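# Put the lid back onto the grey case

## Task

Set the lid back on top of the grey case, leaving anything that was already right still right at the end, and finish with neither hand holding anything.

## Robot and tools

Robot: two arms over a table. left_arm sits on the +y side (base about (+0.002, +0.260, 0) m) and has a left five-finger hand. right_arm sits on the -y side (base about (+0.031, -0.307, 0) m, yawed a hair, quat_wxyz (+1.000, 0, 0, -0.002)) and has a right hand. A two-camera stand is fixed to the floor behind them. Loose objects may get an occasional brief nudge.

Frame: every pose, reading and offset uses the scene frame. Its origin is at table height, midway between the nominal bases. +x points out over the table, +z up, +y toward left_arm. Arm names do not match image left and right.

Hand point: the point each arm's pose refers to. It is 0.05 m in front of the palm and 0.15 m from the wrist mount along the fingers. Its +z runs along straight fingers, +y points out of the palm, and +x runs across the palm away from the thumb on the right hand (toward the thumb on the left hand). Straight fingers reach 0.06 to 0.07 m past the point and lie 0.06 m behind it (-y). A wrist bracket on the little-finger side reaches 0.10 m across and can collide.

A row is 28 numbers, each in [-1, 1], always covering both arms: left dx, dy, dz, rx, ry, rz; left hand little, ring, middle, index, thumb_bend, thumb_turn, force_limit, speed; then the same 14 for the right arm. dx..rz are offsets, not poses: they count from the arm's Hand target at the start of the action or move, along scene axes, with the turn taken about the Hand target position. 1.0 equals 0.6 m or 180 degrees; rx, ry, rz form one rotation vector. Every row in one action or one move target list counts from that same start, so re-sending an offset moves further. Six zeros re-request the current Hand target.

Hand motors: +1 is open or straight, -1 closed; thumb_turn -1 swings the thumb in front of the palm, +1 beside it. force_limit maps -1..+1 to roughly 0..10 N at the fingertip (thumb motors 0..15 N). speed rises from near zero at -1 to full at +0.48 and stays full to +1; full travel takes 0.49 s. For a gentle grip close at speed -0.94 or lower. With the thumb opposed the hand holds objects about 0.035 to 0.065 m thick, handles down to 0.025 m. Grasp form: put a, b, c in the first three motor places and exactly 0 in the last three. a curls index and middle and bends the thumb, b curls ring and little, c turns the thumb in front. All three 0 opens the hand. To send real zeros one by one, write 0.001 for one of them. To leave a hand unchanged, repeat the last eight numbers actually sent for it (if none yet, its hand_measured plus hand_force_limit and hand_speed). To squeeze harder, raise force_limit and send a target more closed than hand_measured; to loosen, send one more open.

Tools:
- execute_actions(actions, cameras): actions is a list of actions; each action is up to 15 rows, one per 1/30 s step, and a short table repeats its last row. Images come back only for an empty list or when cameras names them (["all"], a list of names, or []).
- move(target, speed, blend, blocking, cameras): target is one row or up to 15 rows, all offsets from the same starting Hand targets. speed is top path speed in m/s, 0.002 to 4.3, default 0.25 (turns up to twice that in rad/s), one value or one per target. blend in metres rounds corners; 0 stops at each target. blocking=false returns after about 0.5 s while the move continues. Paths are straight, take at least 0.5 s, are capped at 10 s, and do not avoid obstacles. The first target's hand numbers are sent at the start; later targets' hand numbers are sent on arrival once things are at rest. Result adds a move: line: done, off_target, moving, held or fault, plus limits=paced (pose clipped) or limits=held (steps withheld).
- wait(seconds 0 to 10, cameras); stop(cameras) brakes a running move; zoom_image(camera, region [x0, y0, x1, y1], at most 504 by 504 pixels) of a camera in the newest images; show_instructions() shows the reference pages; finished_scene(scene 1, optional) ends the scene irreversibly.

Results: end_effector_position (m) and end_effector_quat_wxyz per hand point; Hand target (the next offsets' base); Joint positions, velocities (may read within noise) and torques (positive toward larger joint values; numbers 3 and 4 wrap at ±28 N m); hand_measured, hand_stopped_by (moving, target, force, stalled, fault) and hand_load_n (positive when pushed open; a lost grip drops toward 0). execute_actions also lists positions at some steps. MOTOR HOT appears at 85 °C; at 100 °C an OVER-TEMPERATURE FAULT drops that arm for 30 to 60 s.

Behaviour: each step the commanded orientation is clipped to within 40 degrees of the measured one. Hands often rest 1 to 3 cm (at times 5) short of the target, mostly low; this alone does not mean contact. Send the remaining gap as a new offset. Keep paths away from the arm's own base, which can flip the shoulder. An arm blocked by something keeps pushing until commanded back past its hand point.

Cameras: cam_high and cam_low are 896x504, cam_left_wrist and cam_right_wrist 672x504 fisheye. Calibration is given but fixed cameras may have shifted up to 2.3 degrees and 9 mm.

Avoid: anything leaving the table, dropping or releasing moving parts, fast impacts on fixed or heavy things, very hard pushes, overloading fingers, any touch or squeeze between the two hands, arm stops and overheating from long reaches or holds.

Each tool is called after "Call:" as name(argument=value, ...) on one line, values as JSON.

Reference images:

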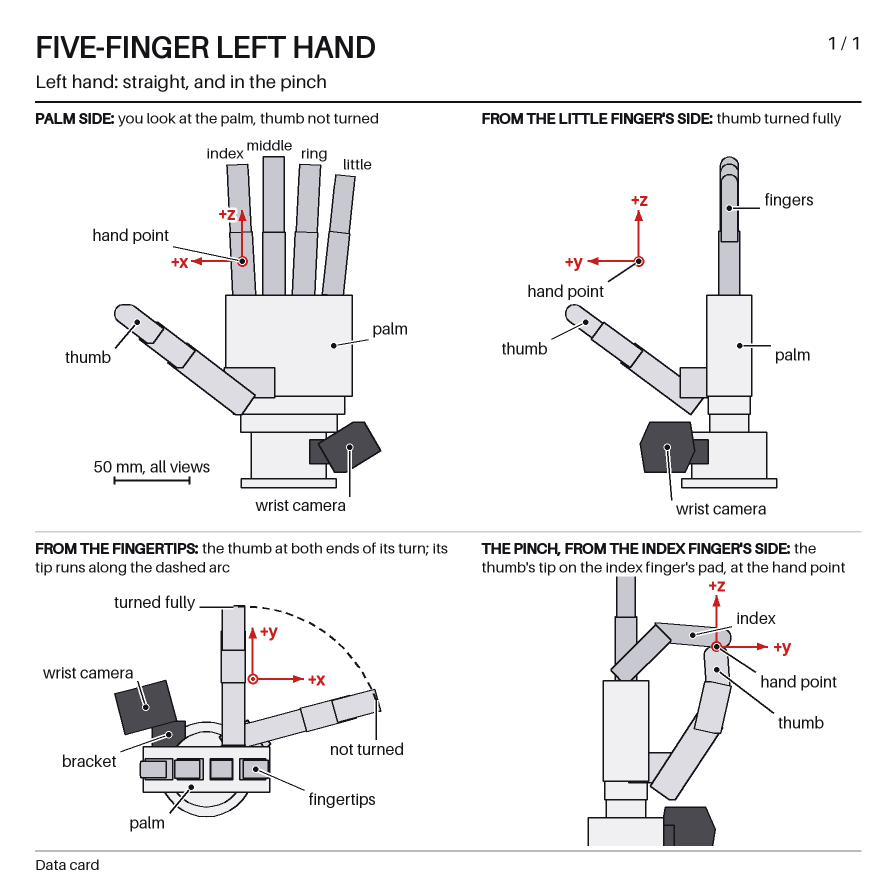

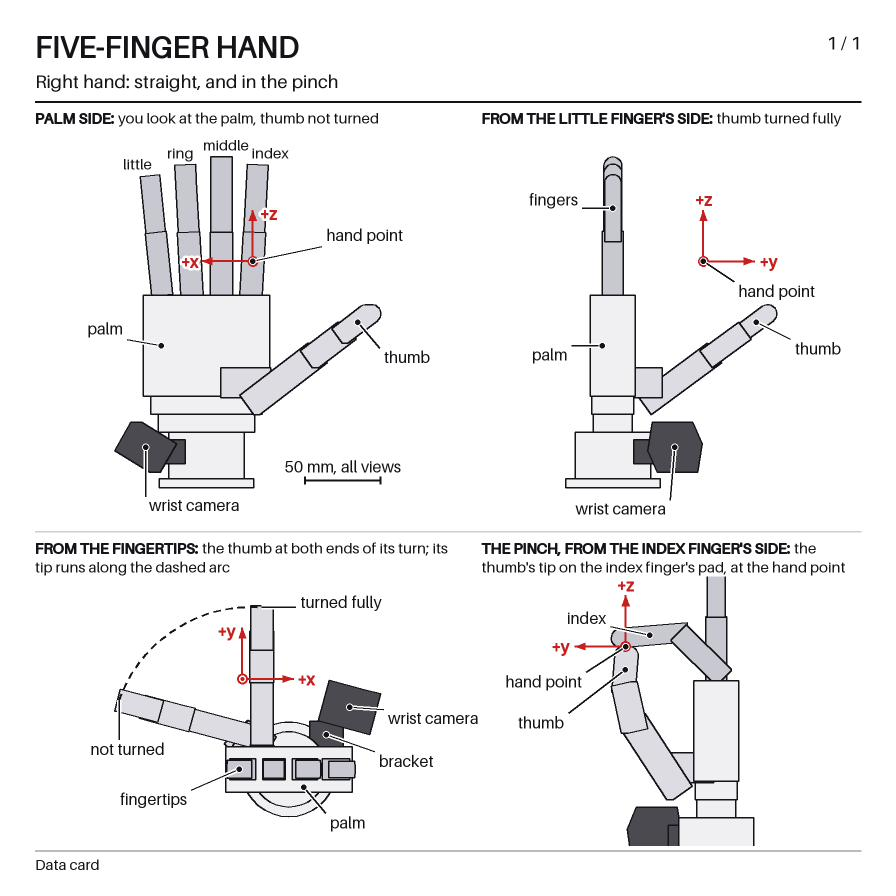

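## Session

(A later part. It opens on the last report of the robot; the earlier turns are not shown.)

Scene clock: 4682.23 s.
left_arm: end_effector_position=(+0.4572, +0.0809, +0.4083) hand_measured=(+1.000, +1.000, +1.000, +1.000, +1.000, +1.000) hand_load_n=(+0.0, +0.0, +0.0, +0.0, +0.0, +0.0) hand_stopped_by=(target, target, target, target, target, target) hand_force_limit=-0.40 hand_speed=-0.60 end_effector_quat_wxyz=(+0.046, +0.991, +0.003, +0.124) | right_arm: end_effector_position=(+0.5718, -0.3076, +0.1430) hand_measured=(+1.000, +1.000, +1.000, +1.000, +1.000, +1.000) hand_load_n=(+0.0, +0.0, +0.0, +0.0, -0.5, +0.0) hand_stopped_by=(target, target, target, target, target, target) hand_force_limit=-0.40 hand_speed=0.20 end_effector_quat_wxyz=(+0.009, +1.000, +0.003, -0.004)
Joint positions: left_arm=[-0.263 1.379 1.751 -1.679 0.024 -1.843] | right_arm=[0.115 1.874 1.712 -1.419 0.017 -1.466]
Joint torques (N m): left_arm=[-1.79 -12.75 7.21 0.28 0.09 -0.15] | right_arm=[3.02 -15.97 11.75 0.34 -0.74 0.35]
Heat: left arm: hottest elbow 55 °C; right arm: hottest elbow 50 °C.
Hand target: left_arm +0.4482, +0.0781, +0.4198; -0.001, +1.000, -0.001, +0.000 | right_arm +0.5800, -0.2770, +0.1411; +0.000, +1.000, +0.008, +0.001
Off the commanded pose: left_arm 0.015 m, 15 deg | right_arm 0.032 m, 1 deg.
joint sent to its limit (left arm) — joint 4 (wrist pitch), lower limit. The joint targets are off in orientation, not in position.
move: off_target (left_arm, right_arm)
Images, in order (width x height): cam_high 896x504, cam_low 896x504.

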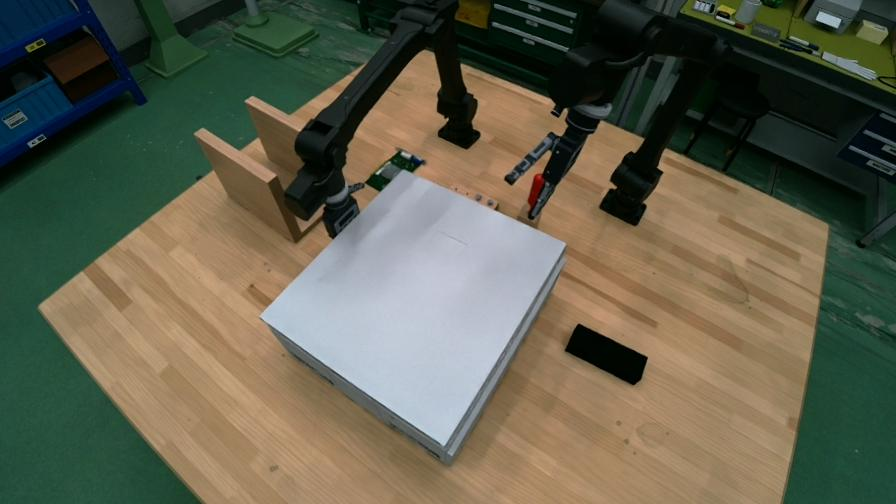

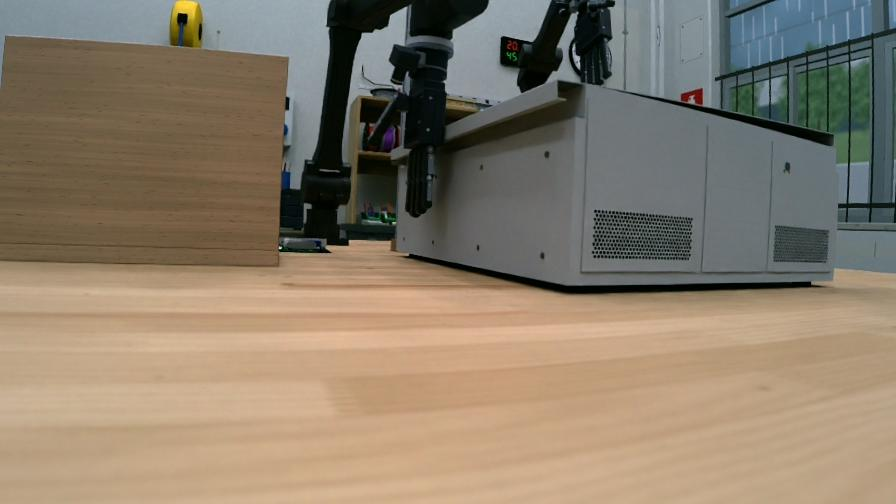

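Call:
move(target=[0,0,0,0,0,0,1,1,1,1,1,1,-0.4,-0.6,0.0,0.015,0,0,0,0,1,1,1,1,1,1,-0.4,0.2], speed=0.04, cameras=["cam_high","cam_low"])

Call:
zoom_image(camera="cam_high", region=[400, 410, 460, 470])

Call:
zoom_image(camera="cam_high", region=[500, 190, 600, 290])

Call:
zoom_image(camera="cam_low", region=[360, 60, 640, 200])

Scene clock: 4696.63 s.
left_arm: end_effector_position=(+0.4572, +0.0809, +0.4083) hand_measured=(+1.000, +1.000, +1.000, +1.000, +1.000, +1.000) hand_load_n=(+0.0, +0.0, +0.0, +0.0, +0.0, +0.0) hand_stopped_by=(target, target, target, target, target, target) hand_force_limit=-0.40 hand_speed=-0.60 end_effector_quat_wxyz=(+0.046, +0.991, +0.003, +0.124) | right_arm: end_effector_position=(+0.5709, -0.3004, +0.1425) hand_measured=(+1.000, +1.000, +1.000, +1.000, +1.000, +1.000) hand_load_n=(+0.0, +0.0, -0.5, +0.0, +0.0, +0.0) hand_stopped_by=(target, target, target, target, target, target) hand_force_limit=-0.40 hand_speed=0.20 end_effector_quat_wxyz=(+0.010, +1.000, +0.003, -0.005)
Joint positions: left_arm=[-0.263 1.379 1.751 -1.679 0.024 -1.843] | right_arm=[0.128 1.875 1.712 -1.419 0.018 -1.451]
Joint torques (N m): left_arm=[-1.49 -13.33 7.32 0.16 0.08 -0.18] | right_arm=[3.19 -15.79 12.25 0.28 -0.79 0.35]
Heat: left arm: hottest elbow 55 °C; right arm: hottest elbow 50 °C.
Hand target: left_arm +0.4482, +0.0781, +0.4198; -0.001, +1.000, -0.001, +0.000 | right_arm +0.5800, -0.2681, +0.1412; +0.000, +1.000, +0.007, +0.001
Off the commanded pose: left_arm 0.015 m, 15 deg | right_arm 0.034 m, 1 deg.
joint sent to its limit (left arm) — joint 4 (wrist pitch), lower limit. The joint targets are off in orientation, not in position.
move: off_target (left_arm, right_arm)
Images, in order (width x height): cam_high 896x504, cam_low 896x504.

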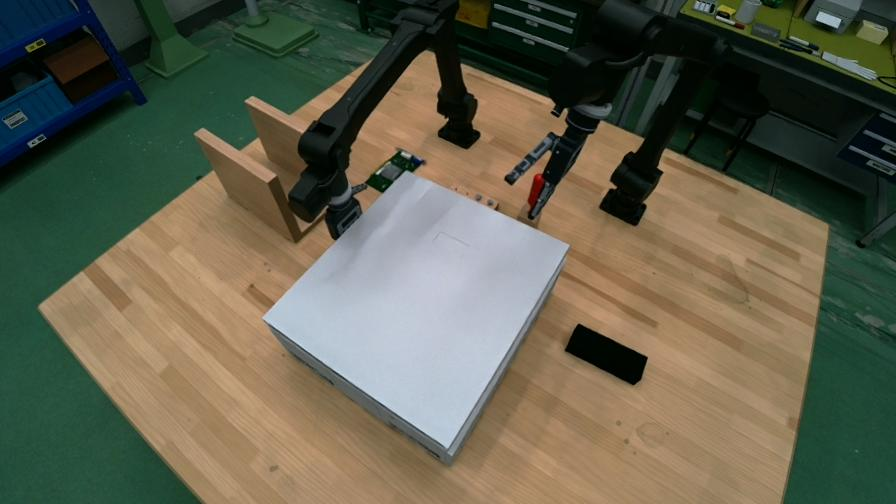

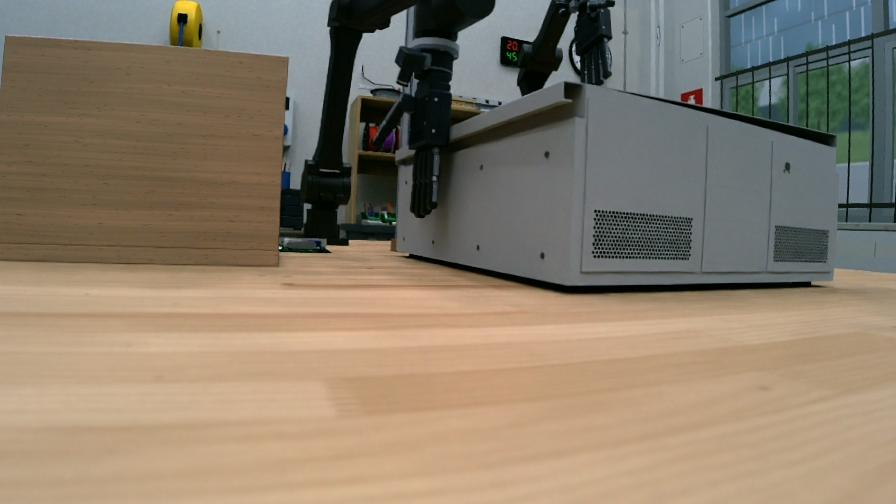

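Scaled by 8.400 from the camera's 896x504 image, which has a finer 1280x720 frame.

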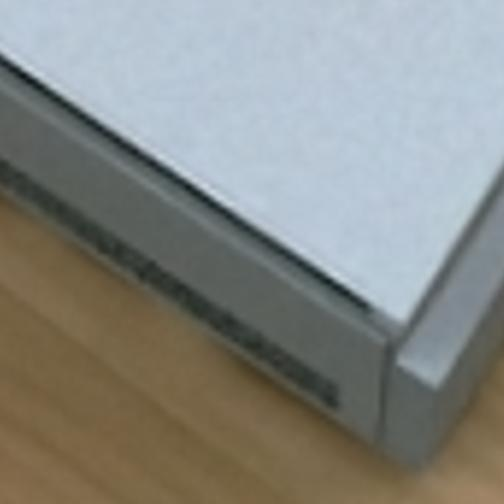

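Scaled by 5.040 from the camera's 896x504 image, which has a finer 1280x720 frame.

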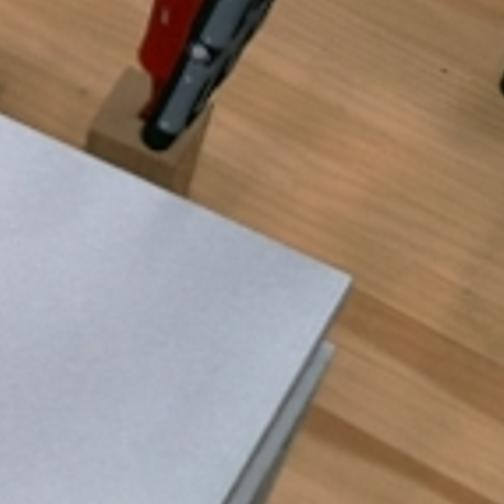

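Scaled by 1.800 from the camera's 896x504 image, which has a finer 1280x720 frame.

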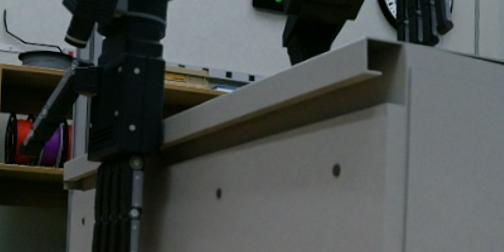

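Call:
move(target=[0,0,0,0,0,0,1,1,1,1,1,1,-0.4,-0.6,0.0,0.008,0,0,0,0,1,1,1,1,1,1,-0.4,0.2], speed=0.03, cameras=["cam_high","cam_low"])

Call:
zoom_image(camera="cam_high", region=[400, 410, 460, 470])

Call:
zoom_image(camera="cam_high", region=[500, 190, 600, 290])

Scene clock: 4740.00 s.
left_arm: end_effector_position=(+0.4572, +0.0809, +0.4083) hand_measured=(+1.000, +1.000, +1.000, +1.000, +1.000, +1.000) hand_load_n=(+0.0, +0.0, +0.0, +0.0, +0.0, +0.0) hand_stopped_by=(target, target, target, target, target, target) hand_force_limit=-0.40 hand_speed=-0.60 end_effector_quat_wxyz=(+0.046, +0.991, +0.003, +0.124) | right_arm: end_effector_position=(+0.5707, -0.3001, +0.1425) hand_measured=(+1.000, +1.000, +1.000, +1.000, +1.000, +1.000) hand_load_n=(+0.0, +0.0, +0.0, +0.0, +0.0, +0.0) hand_stopped_by=(target, target, target, target, target, target) hand_force_limit=-0.40 hand_speed=0.20 end_effector_quat_wxyz=(+0.010, +1.000, +0.001, -0.005)
Joint positions: left_arm=[-0.263 1.379 1.751 -1.679 0.024 -1.843] | right_arm=[0.128 1.875 1.712 -1.419 0.018 -1.449]
Joint torques (N m): left_arm=[-1.38 -13.22 7.24 0.36 0.03 -0.15] | right_arm=[3.6 -15.68 12.42 0.24 -0.8 0.4]
Heat: left arm: hottest elbow 55 °C; right arm: hottest elbow 51 °C.
Hand target: left_arm +0.4482, +0.0781, +0.4198; -0.001, +1.000, -0.001, +0.000 | right_arm +0.5800, -0.2633, +0.1412; +0.000, +1.000, +0.007, +0.001
Off the commanded pose: left_arm 0.015 m, 15 deg | right_arm 0.038 m, 1 deg.
joint sent to its limit (left arm) — joint 4 (wrist pitch), lower limit. The joint targets are off in orientation, not in position.
move: off_target (left_arm, right_arm)
Images, in order (width x height): cam_high 896x504, cam_low 896x504.

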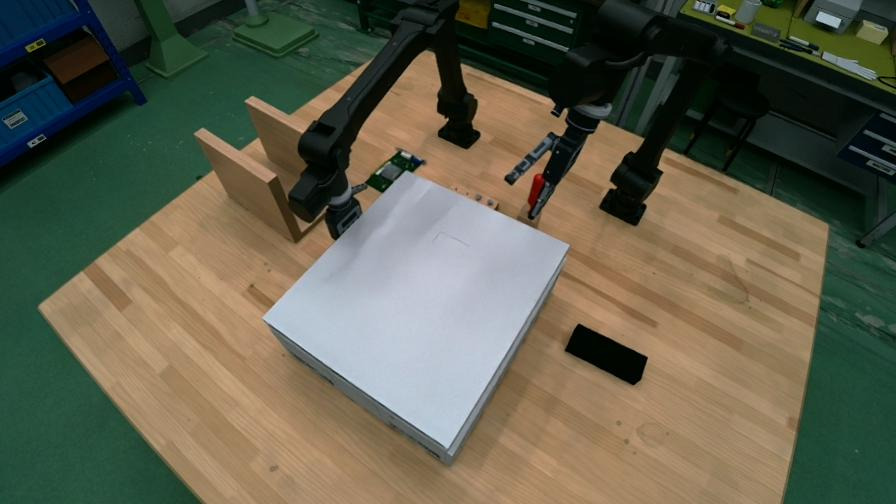

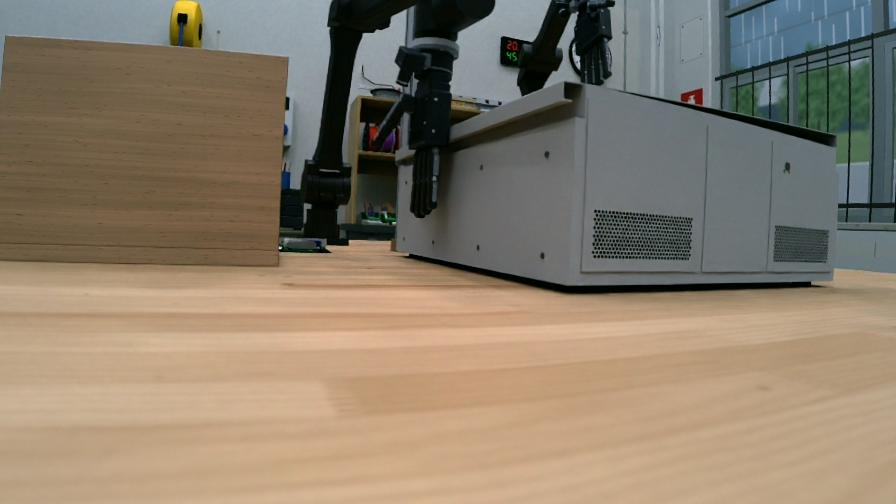

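Scaled by 8.400 from the camera's 896x504 image, which has a finer 1280x720 frame.

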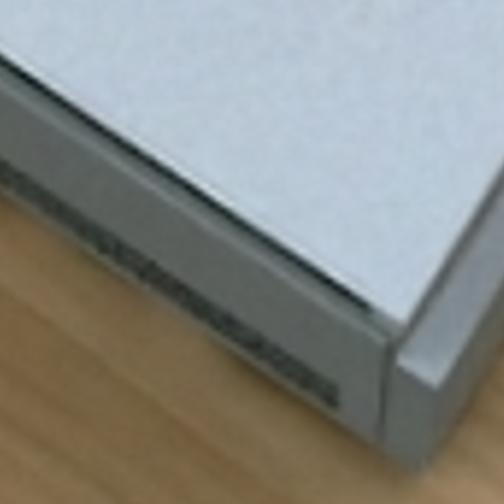

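Scaled by 5.040 from the camera's 896x504 image, which has a finer 1280x720 frame.

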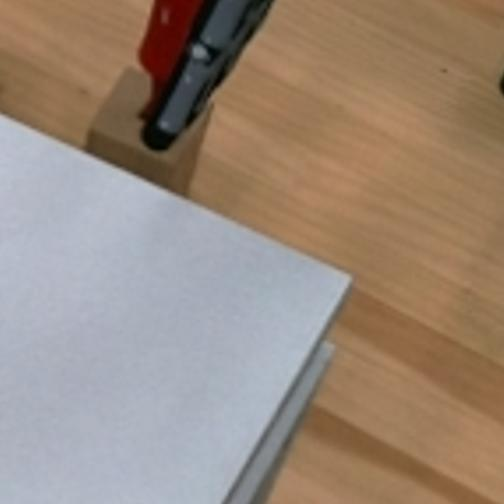

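Call:
move(target=[0,0,0,0,0,0,1,1,1,1,1,1,-0.4,-0.6,0.0,0.008,0,0,0,0,1,1,1,1,1,1,-0.4,0.2], speed=0.03, cameras=["cam_high","cam_low"])

Call:
zoom_image(camera="cam_high", region=[400, 410, 460, 470])

Call:
zoom_image(camera="cam_high", region=[500, 190, 600, 290])

Scene clock: 4748.73 s.
left_arm: end_effector_position=(+0.4572, +0.0809, +0.4083) hand_measured=(+1.000, +1.000, +1.000, +1.000, +1.000, +1.000) hand_load_n=(+0.0, +0.0, +0.0, +0.0, +0.0, +0.0) hand_stopped_by=(target, target, target, target, target, target) hand_force_limit=-0.40 hand_speed=-0.60 end_effector_quat_wxyz=(+0.046, +0.991, +0.003, +0.124) | right_arm: end_effector_position=(+0.5698, -0.2915, +0.1407) hand_measured=(+1.000, +1.000, +1.000, +1.000, +1.000, +1.000) hand_load_n=(+0.0, +0.0, +0.0, +0.0, +0.0, +0.0) hand_stopped_by=(target, target, target, target, target, target) hand_force_limit=-0.40 hand_speed=0.20 end_effector_quat_wxyz=(+0.010, +1.000, +0.003, -0.006)
Joint positions: left_arm=[-0.263 1.379 1.751 -1.679 0.024 -1.843] | right_arm=[0.143 1.879 1.712 -1.419 0.017 -1.436]
Joint torques (N m): left_arm=[-1.44 -13.22 7.08 0.21 0.03 -0.17] | right_arm=[3.14 -15.68 12.82 0.18 -0.77 0.36]
Heat: left arm: hottest elbow 55 °C; right arm: hottest elbow 52 °C.
Hand target: left_arm +0.4482, +0.0781, +0.4198; -0.001, +1.000, -0.001, +0.000 | right_arm +0.5800, -0.2583, +0.1412; +0.000, +1.000, +0.008, +0.001
Off the commanded pose: left_arm 0.015 m, 15 deg | right_arm 0.035 m, 2 deg.
joint sent to its limit (left arm) — joint 4 (wrist pitch), lower limit. The joint targets are off in orientation, not in position.
move: off_target (left_arm, right_arm)
Images, in order (width x height): cam_high 896x504, cam_low 896x504.

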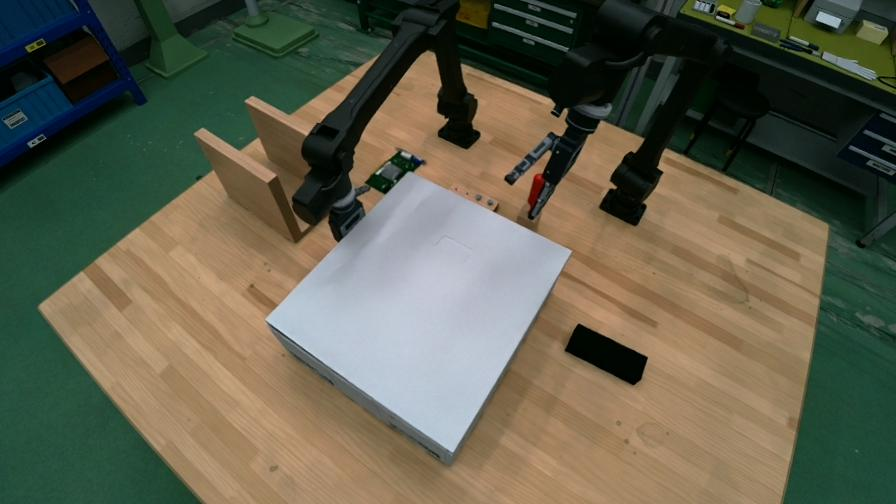

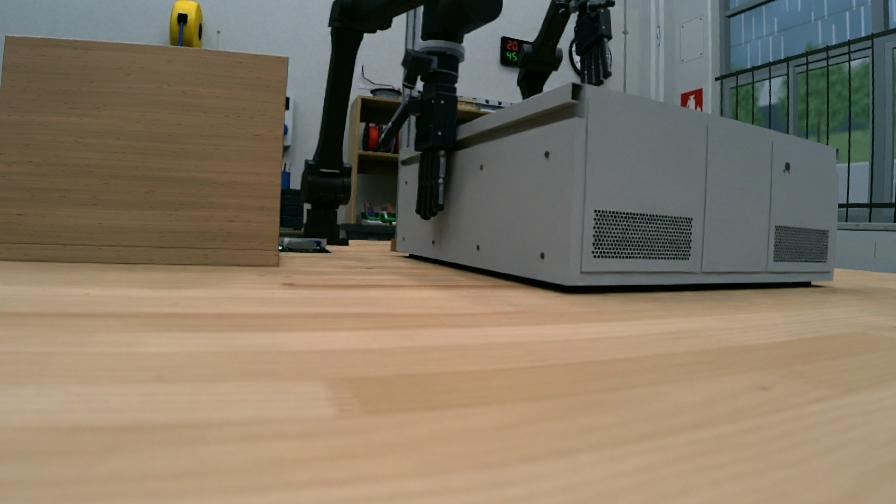

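Scaled by 8.400 from the camera's 896x504 image, which has a finer 1280x720 frame.

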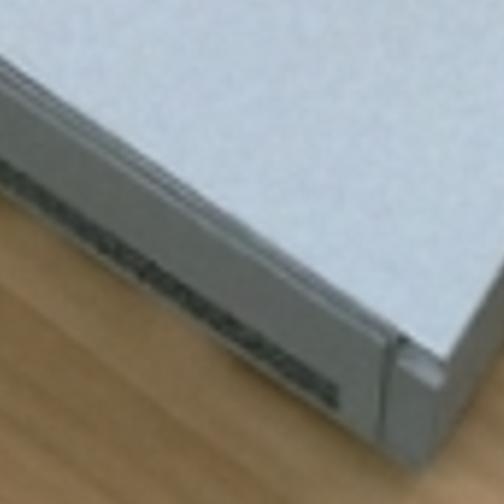

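Scaled by 5.040 from the camera's 896x504 image, which has a finer 1280x720 frame.

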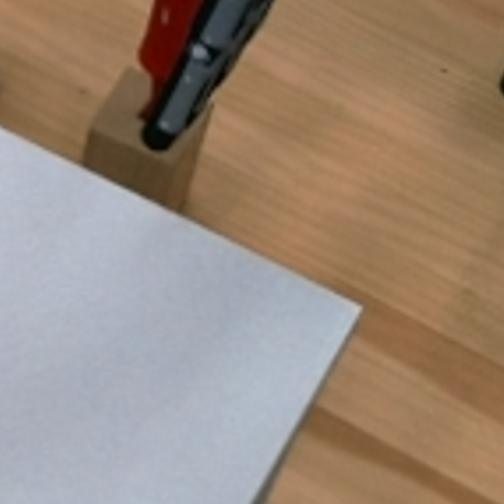

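Call:
move(target=[[0,0,0,0,0,0,1,1,1,1,1,1,-0.4,-0.6,0.0,-0.19,0,0,0,0,1,1,1,1,1,1,-0.4,0.2],[0,0,0,0,0,0,1,1,1,1,1,1,-0.4,-0.6,0.0,-0.19,0.4,0,0,0,1,1,1,1,1,1,-0.4,0.2]], speed=[0.1,0.2], blend=[0.01,0], cameras=["all"])

Call:
zoom_image(camera="cam_high", region=[400, 410, 460, 470])

Call:
zoom_image(camera="cam_high", region=[520, 210, 600, 290])

Call:
zoom_image(camera="cam_high", region=[250, 290, 330, 370])

Call:
zoom_image(camera="cam_high", region=[360, 140, 440, 220])

Call:
zoom_image(camera="cam_low", region=[360, 60, 640, 200])

Call:
zoom_image(camera="cam_low", region=[580, 60, 860, 200])

Scene clock: 4776.73 s.
left_arm: end_effector_position=(+0.4572, +0.0809, +0.4083) hand_measured=(+1.000, +1.000, +1.000, +1.000, +1.000, +1.000) hand_load_n=(+0.0, +0.0, +0.0, +0.0, +0.0, +0.0) hand_stopped_by=(target, target, target, target, target, target) hand_force_limit=-0.40 hand_speed=-0.60 end_effector_quat_wxyz=(+0.046, +0.991, +0.003, +0.124) | right_arm: end_effector_position=(+0.5752, -0.3735, +0.3640) hand_measured=(+1.000, +1.000, +1.000, +1.000, +1.000, +1.000) hand_load_n=(+0.0, +0.0, +0.0, +0.0, +0.0, +0.0) hand_stopped_by=(target, target, target, target, target, target) hand_force_limit=-0.40 hand_speed=0.20 end_effector_quat_wxyz=(+0.018, +0.992, +0.010, +0.128)
Joint positions: left_arm=[-0.263 1.379 1.751 -1.679 0.024 -1.843] | right_arm=[0.007 1.724 2.084 -1.674 0.035 -1.592]
Joint torques (N m): left_arm=[-1.79 -12.81 7.12 0.23 0 -0.18] | right_arm=[0.15 -15.03 13.31 0.32 0.14 -0.2]
Heat: left arm: hottest elbow 54 °C; right arm: hottest elbow 52 °C.
Hand target: left_arm +0.4482, +0.0781, +0.4198; -0.001, +1.000, -0.001, +0.000 | right_arm +0.5800, -0.3725, +0.3812; +0.000, +1.000, +0.007, +0.001
Off the commanded pose: left_arm 0.015 m, 15 deg | right_arm 0.018 m, 15 deg.
joint sent to its limit (left arm) — joint 4 (wrist pitch), lower limit. The joint targets are off in orientation, not in position.
joint sent to its limit (right arm) — joint 4 (wrist pitch), lower limit. The joint targets are off in orientation, not in position.
move: off_target (left_arm, right_arm)
camera_calibration:
cam_left_wrist: T_world_to_cam=[[0.239658, 0.970842, 0.00553453, -0.191694], [0.680383, -0.172018, 0.712382, -0.588452], [0.692562, -0.166963, -0.70177, 0.103321], [0, 0, 0, 1]] pos_world=[0.374758, 0.102131, 0.492771]
cam_right_wrist: T_world_to_cam=[[0.222499, -0.968022, 0.115875, -0.532777], [-0.937378, -0.179742, 0.298353, 0.365979], [-0.267984, -0.175002, -0.947396, 0.548979], [0, 0, 0, 1]] pos_world=[0.608721, -0.353886, 0.472645]

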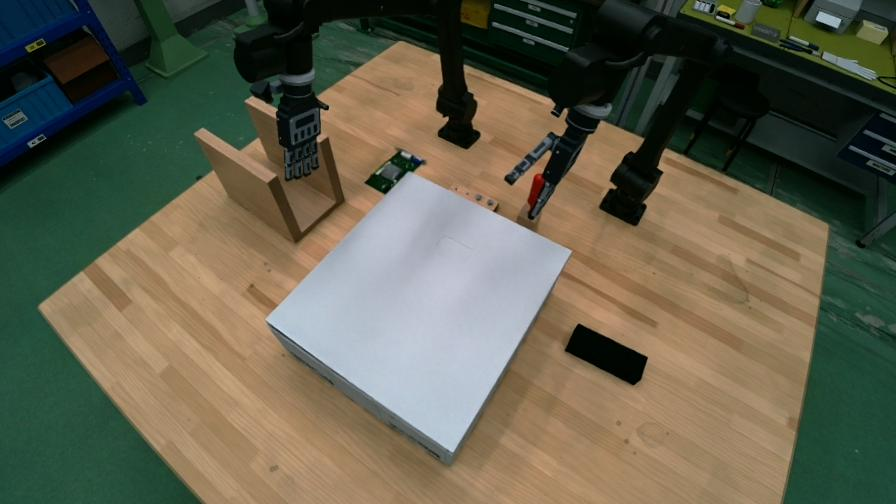

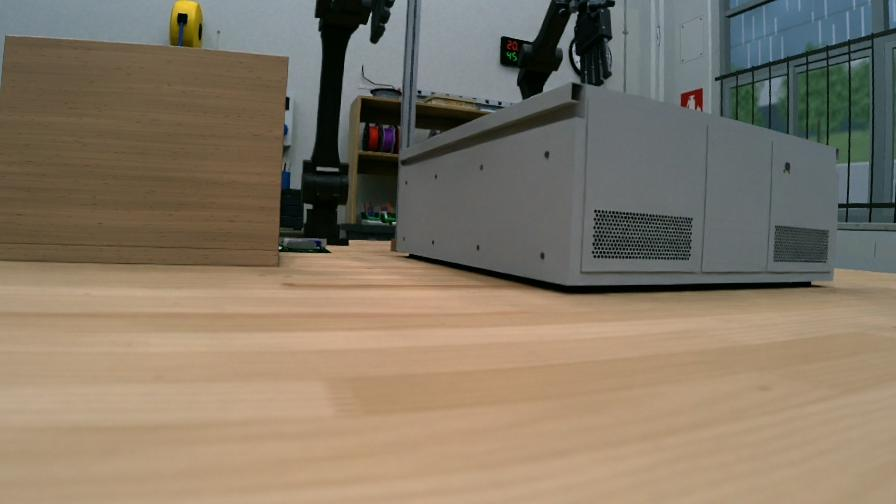

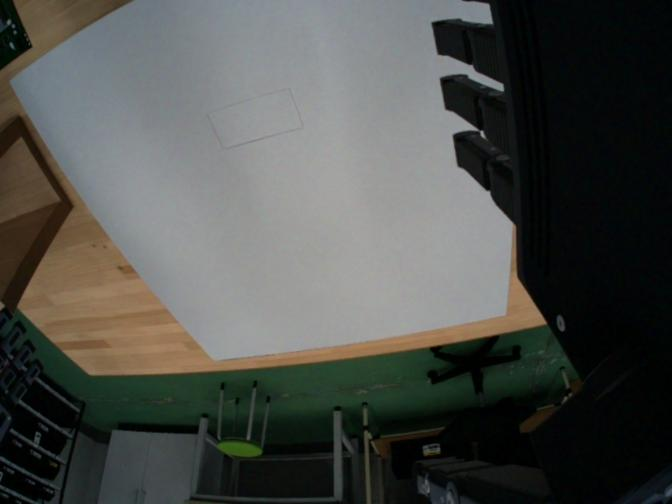

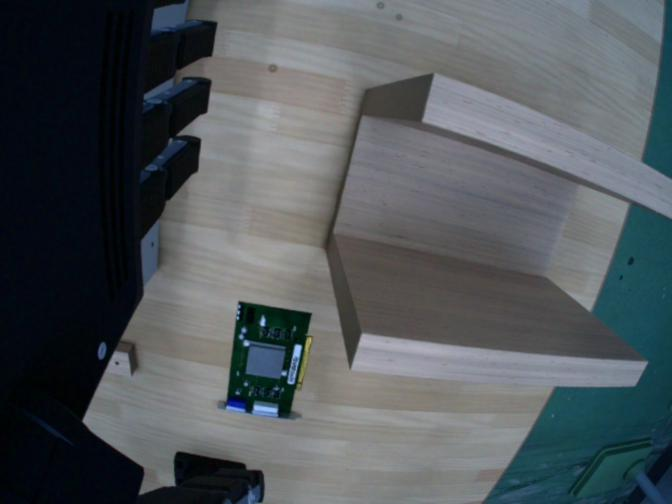

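Scaled by 8.400 from the camera's 896x504 image, which has a finer 1280x720 frame.

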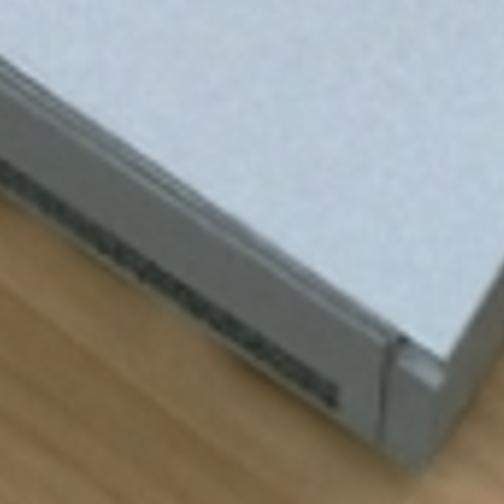

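Scaled by 6.300 from the camera's 896x504 image, which has a finer 1280x720 frame.

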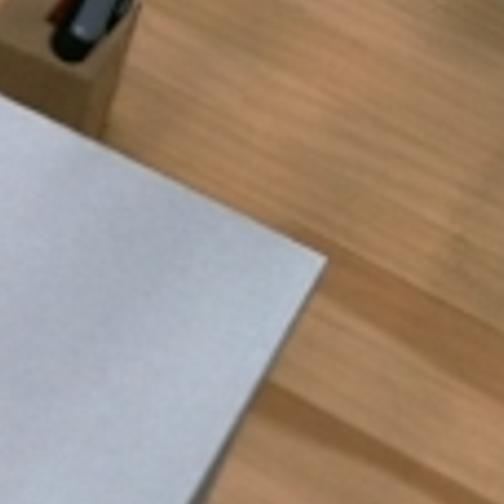

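Scaled by 6.300 from the camera's 896x504 image, which has a finer 1280x720 frame.

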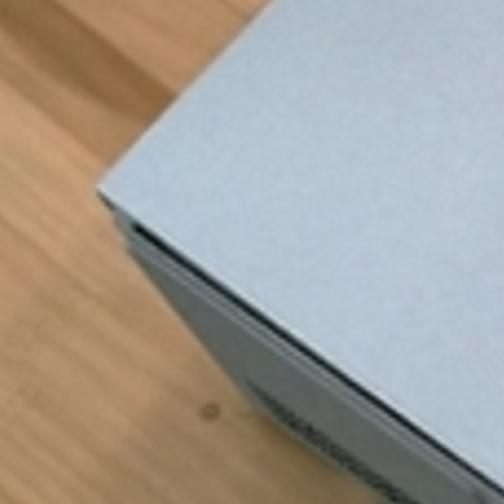

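Scaled by 6.300 from the camera's 896x504 image, which has a finer 1280x720 frame.

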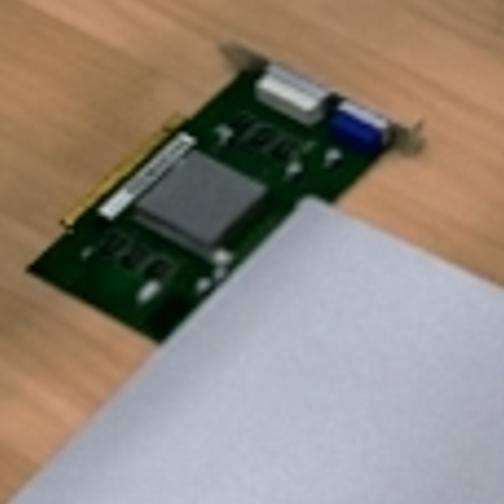

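Scaled by 1.800 from the camera's 896x504 image, which has a finer 1280x720 frame.

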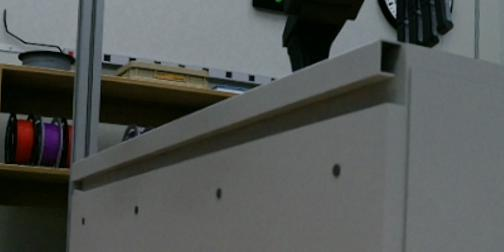

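Scaled by 1.800 from the camera's 896x504 image, which has a finer 1280x720 frame.

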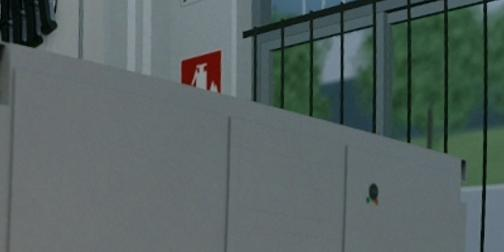

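Call:
zoom_image(camera="cam_low", region=[800, 120, 860, 180])

Call:
zoom_image(camera="cam_low", region=[550, 70, 610, 130])

Call:
zoom_image(camera="cam_low", region=[380, 130, 440, 190])

Call:
zoom_image(camera="cam_left_wrist", region=[400, 150, 560, 340])

Scaled by 8.400 from the camera's 896x504 image, which has a finer 1280x720 frame.

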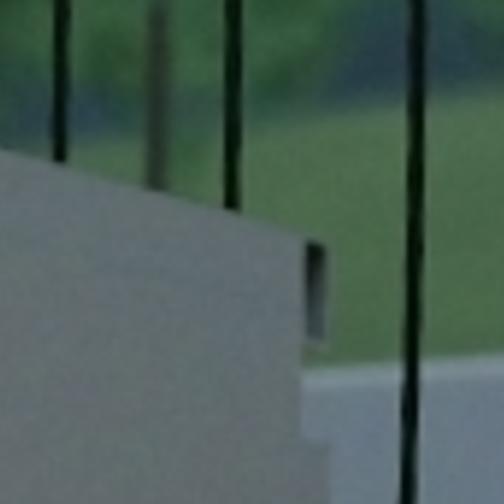

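Scaled by 8.400 from the camera's 896x504 image, which has a finer 1280x720 frame.

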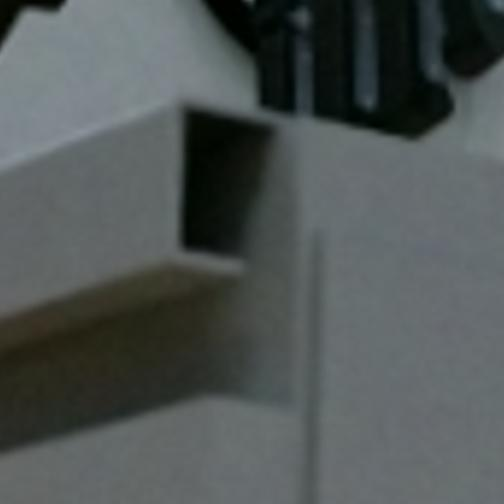

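Scaled by 8.400 from the camera's 896x504 image, which has a finer 1280x720 frame.

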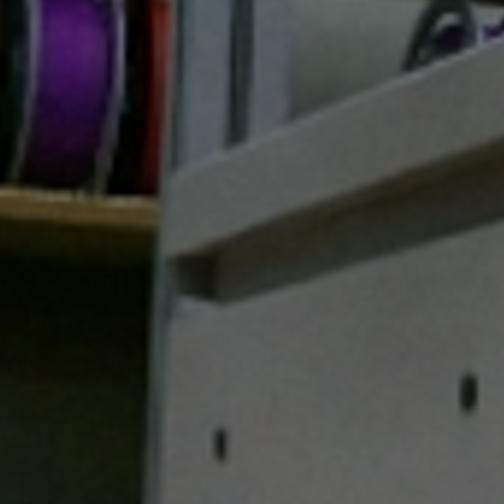

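Scaled by 2.653 from the camera's 672x504 image, which has a finer 960x720 frame.

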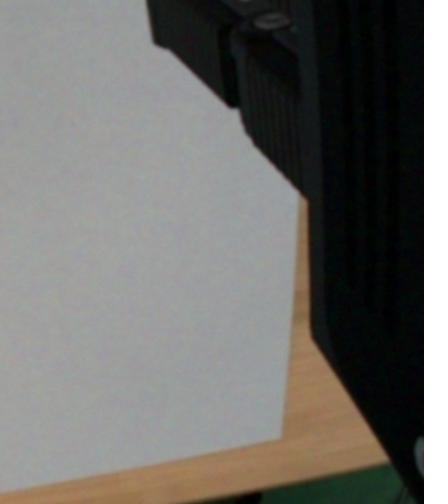

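Call:
zoom_image(camera="cam_left_wrist", region=[200, 320, 280, 380])

Call:
zoom_image(camera="cam_left_wrist", region=[450, 280, 530, 340])

Call:
zoom_image(camera="cam_left_wrist", region=[330, 310, 410, 370])

Call:
zoom_image(camera="cam_high", region=[260, 310, 320, 370])

Call:
zoom_image(camera="cam_high", region=[330, 360, 390, 420])

Scaled by 6.300 from the camera's 672x504 image, which has a finer 960x720 frame.

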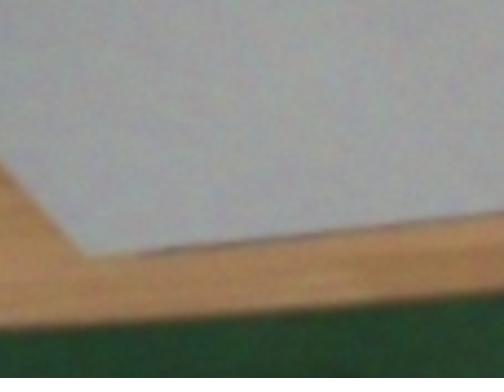

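Scaled by 6.300 from the camera's 672x504 image, which has a finer 960x720 frame.

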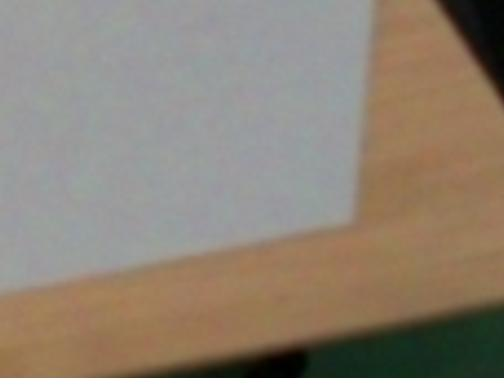

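Scaled by 6.300 from the camera's 672x504 image, which has a finer 960x720 frame.

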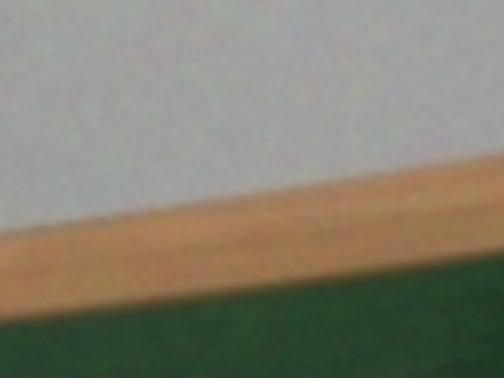

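Scaled by 8.400 from the camera's 896x504 image, which has a finer 1280x720 frame.

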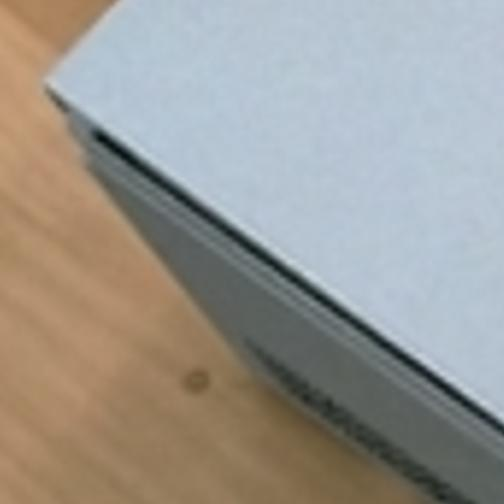

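Scaled by 8.400 from the camera's 896x504 image, which has a finer 1280x720 frame.

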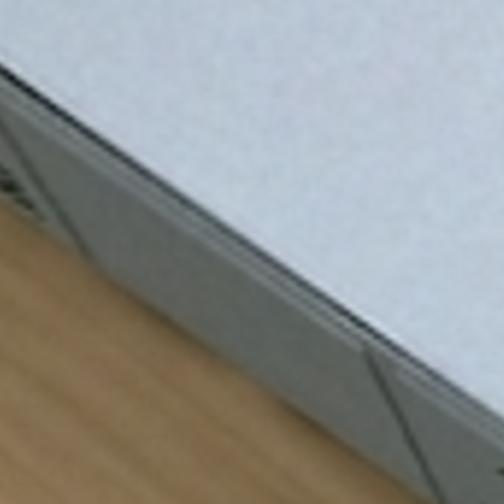

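Call:
finished_scene()

The scene is finished: the task was done.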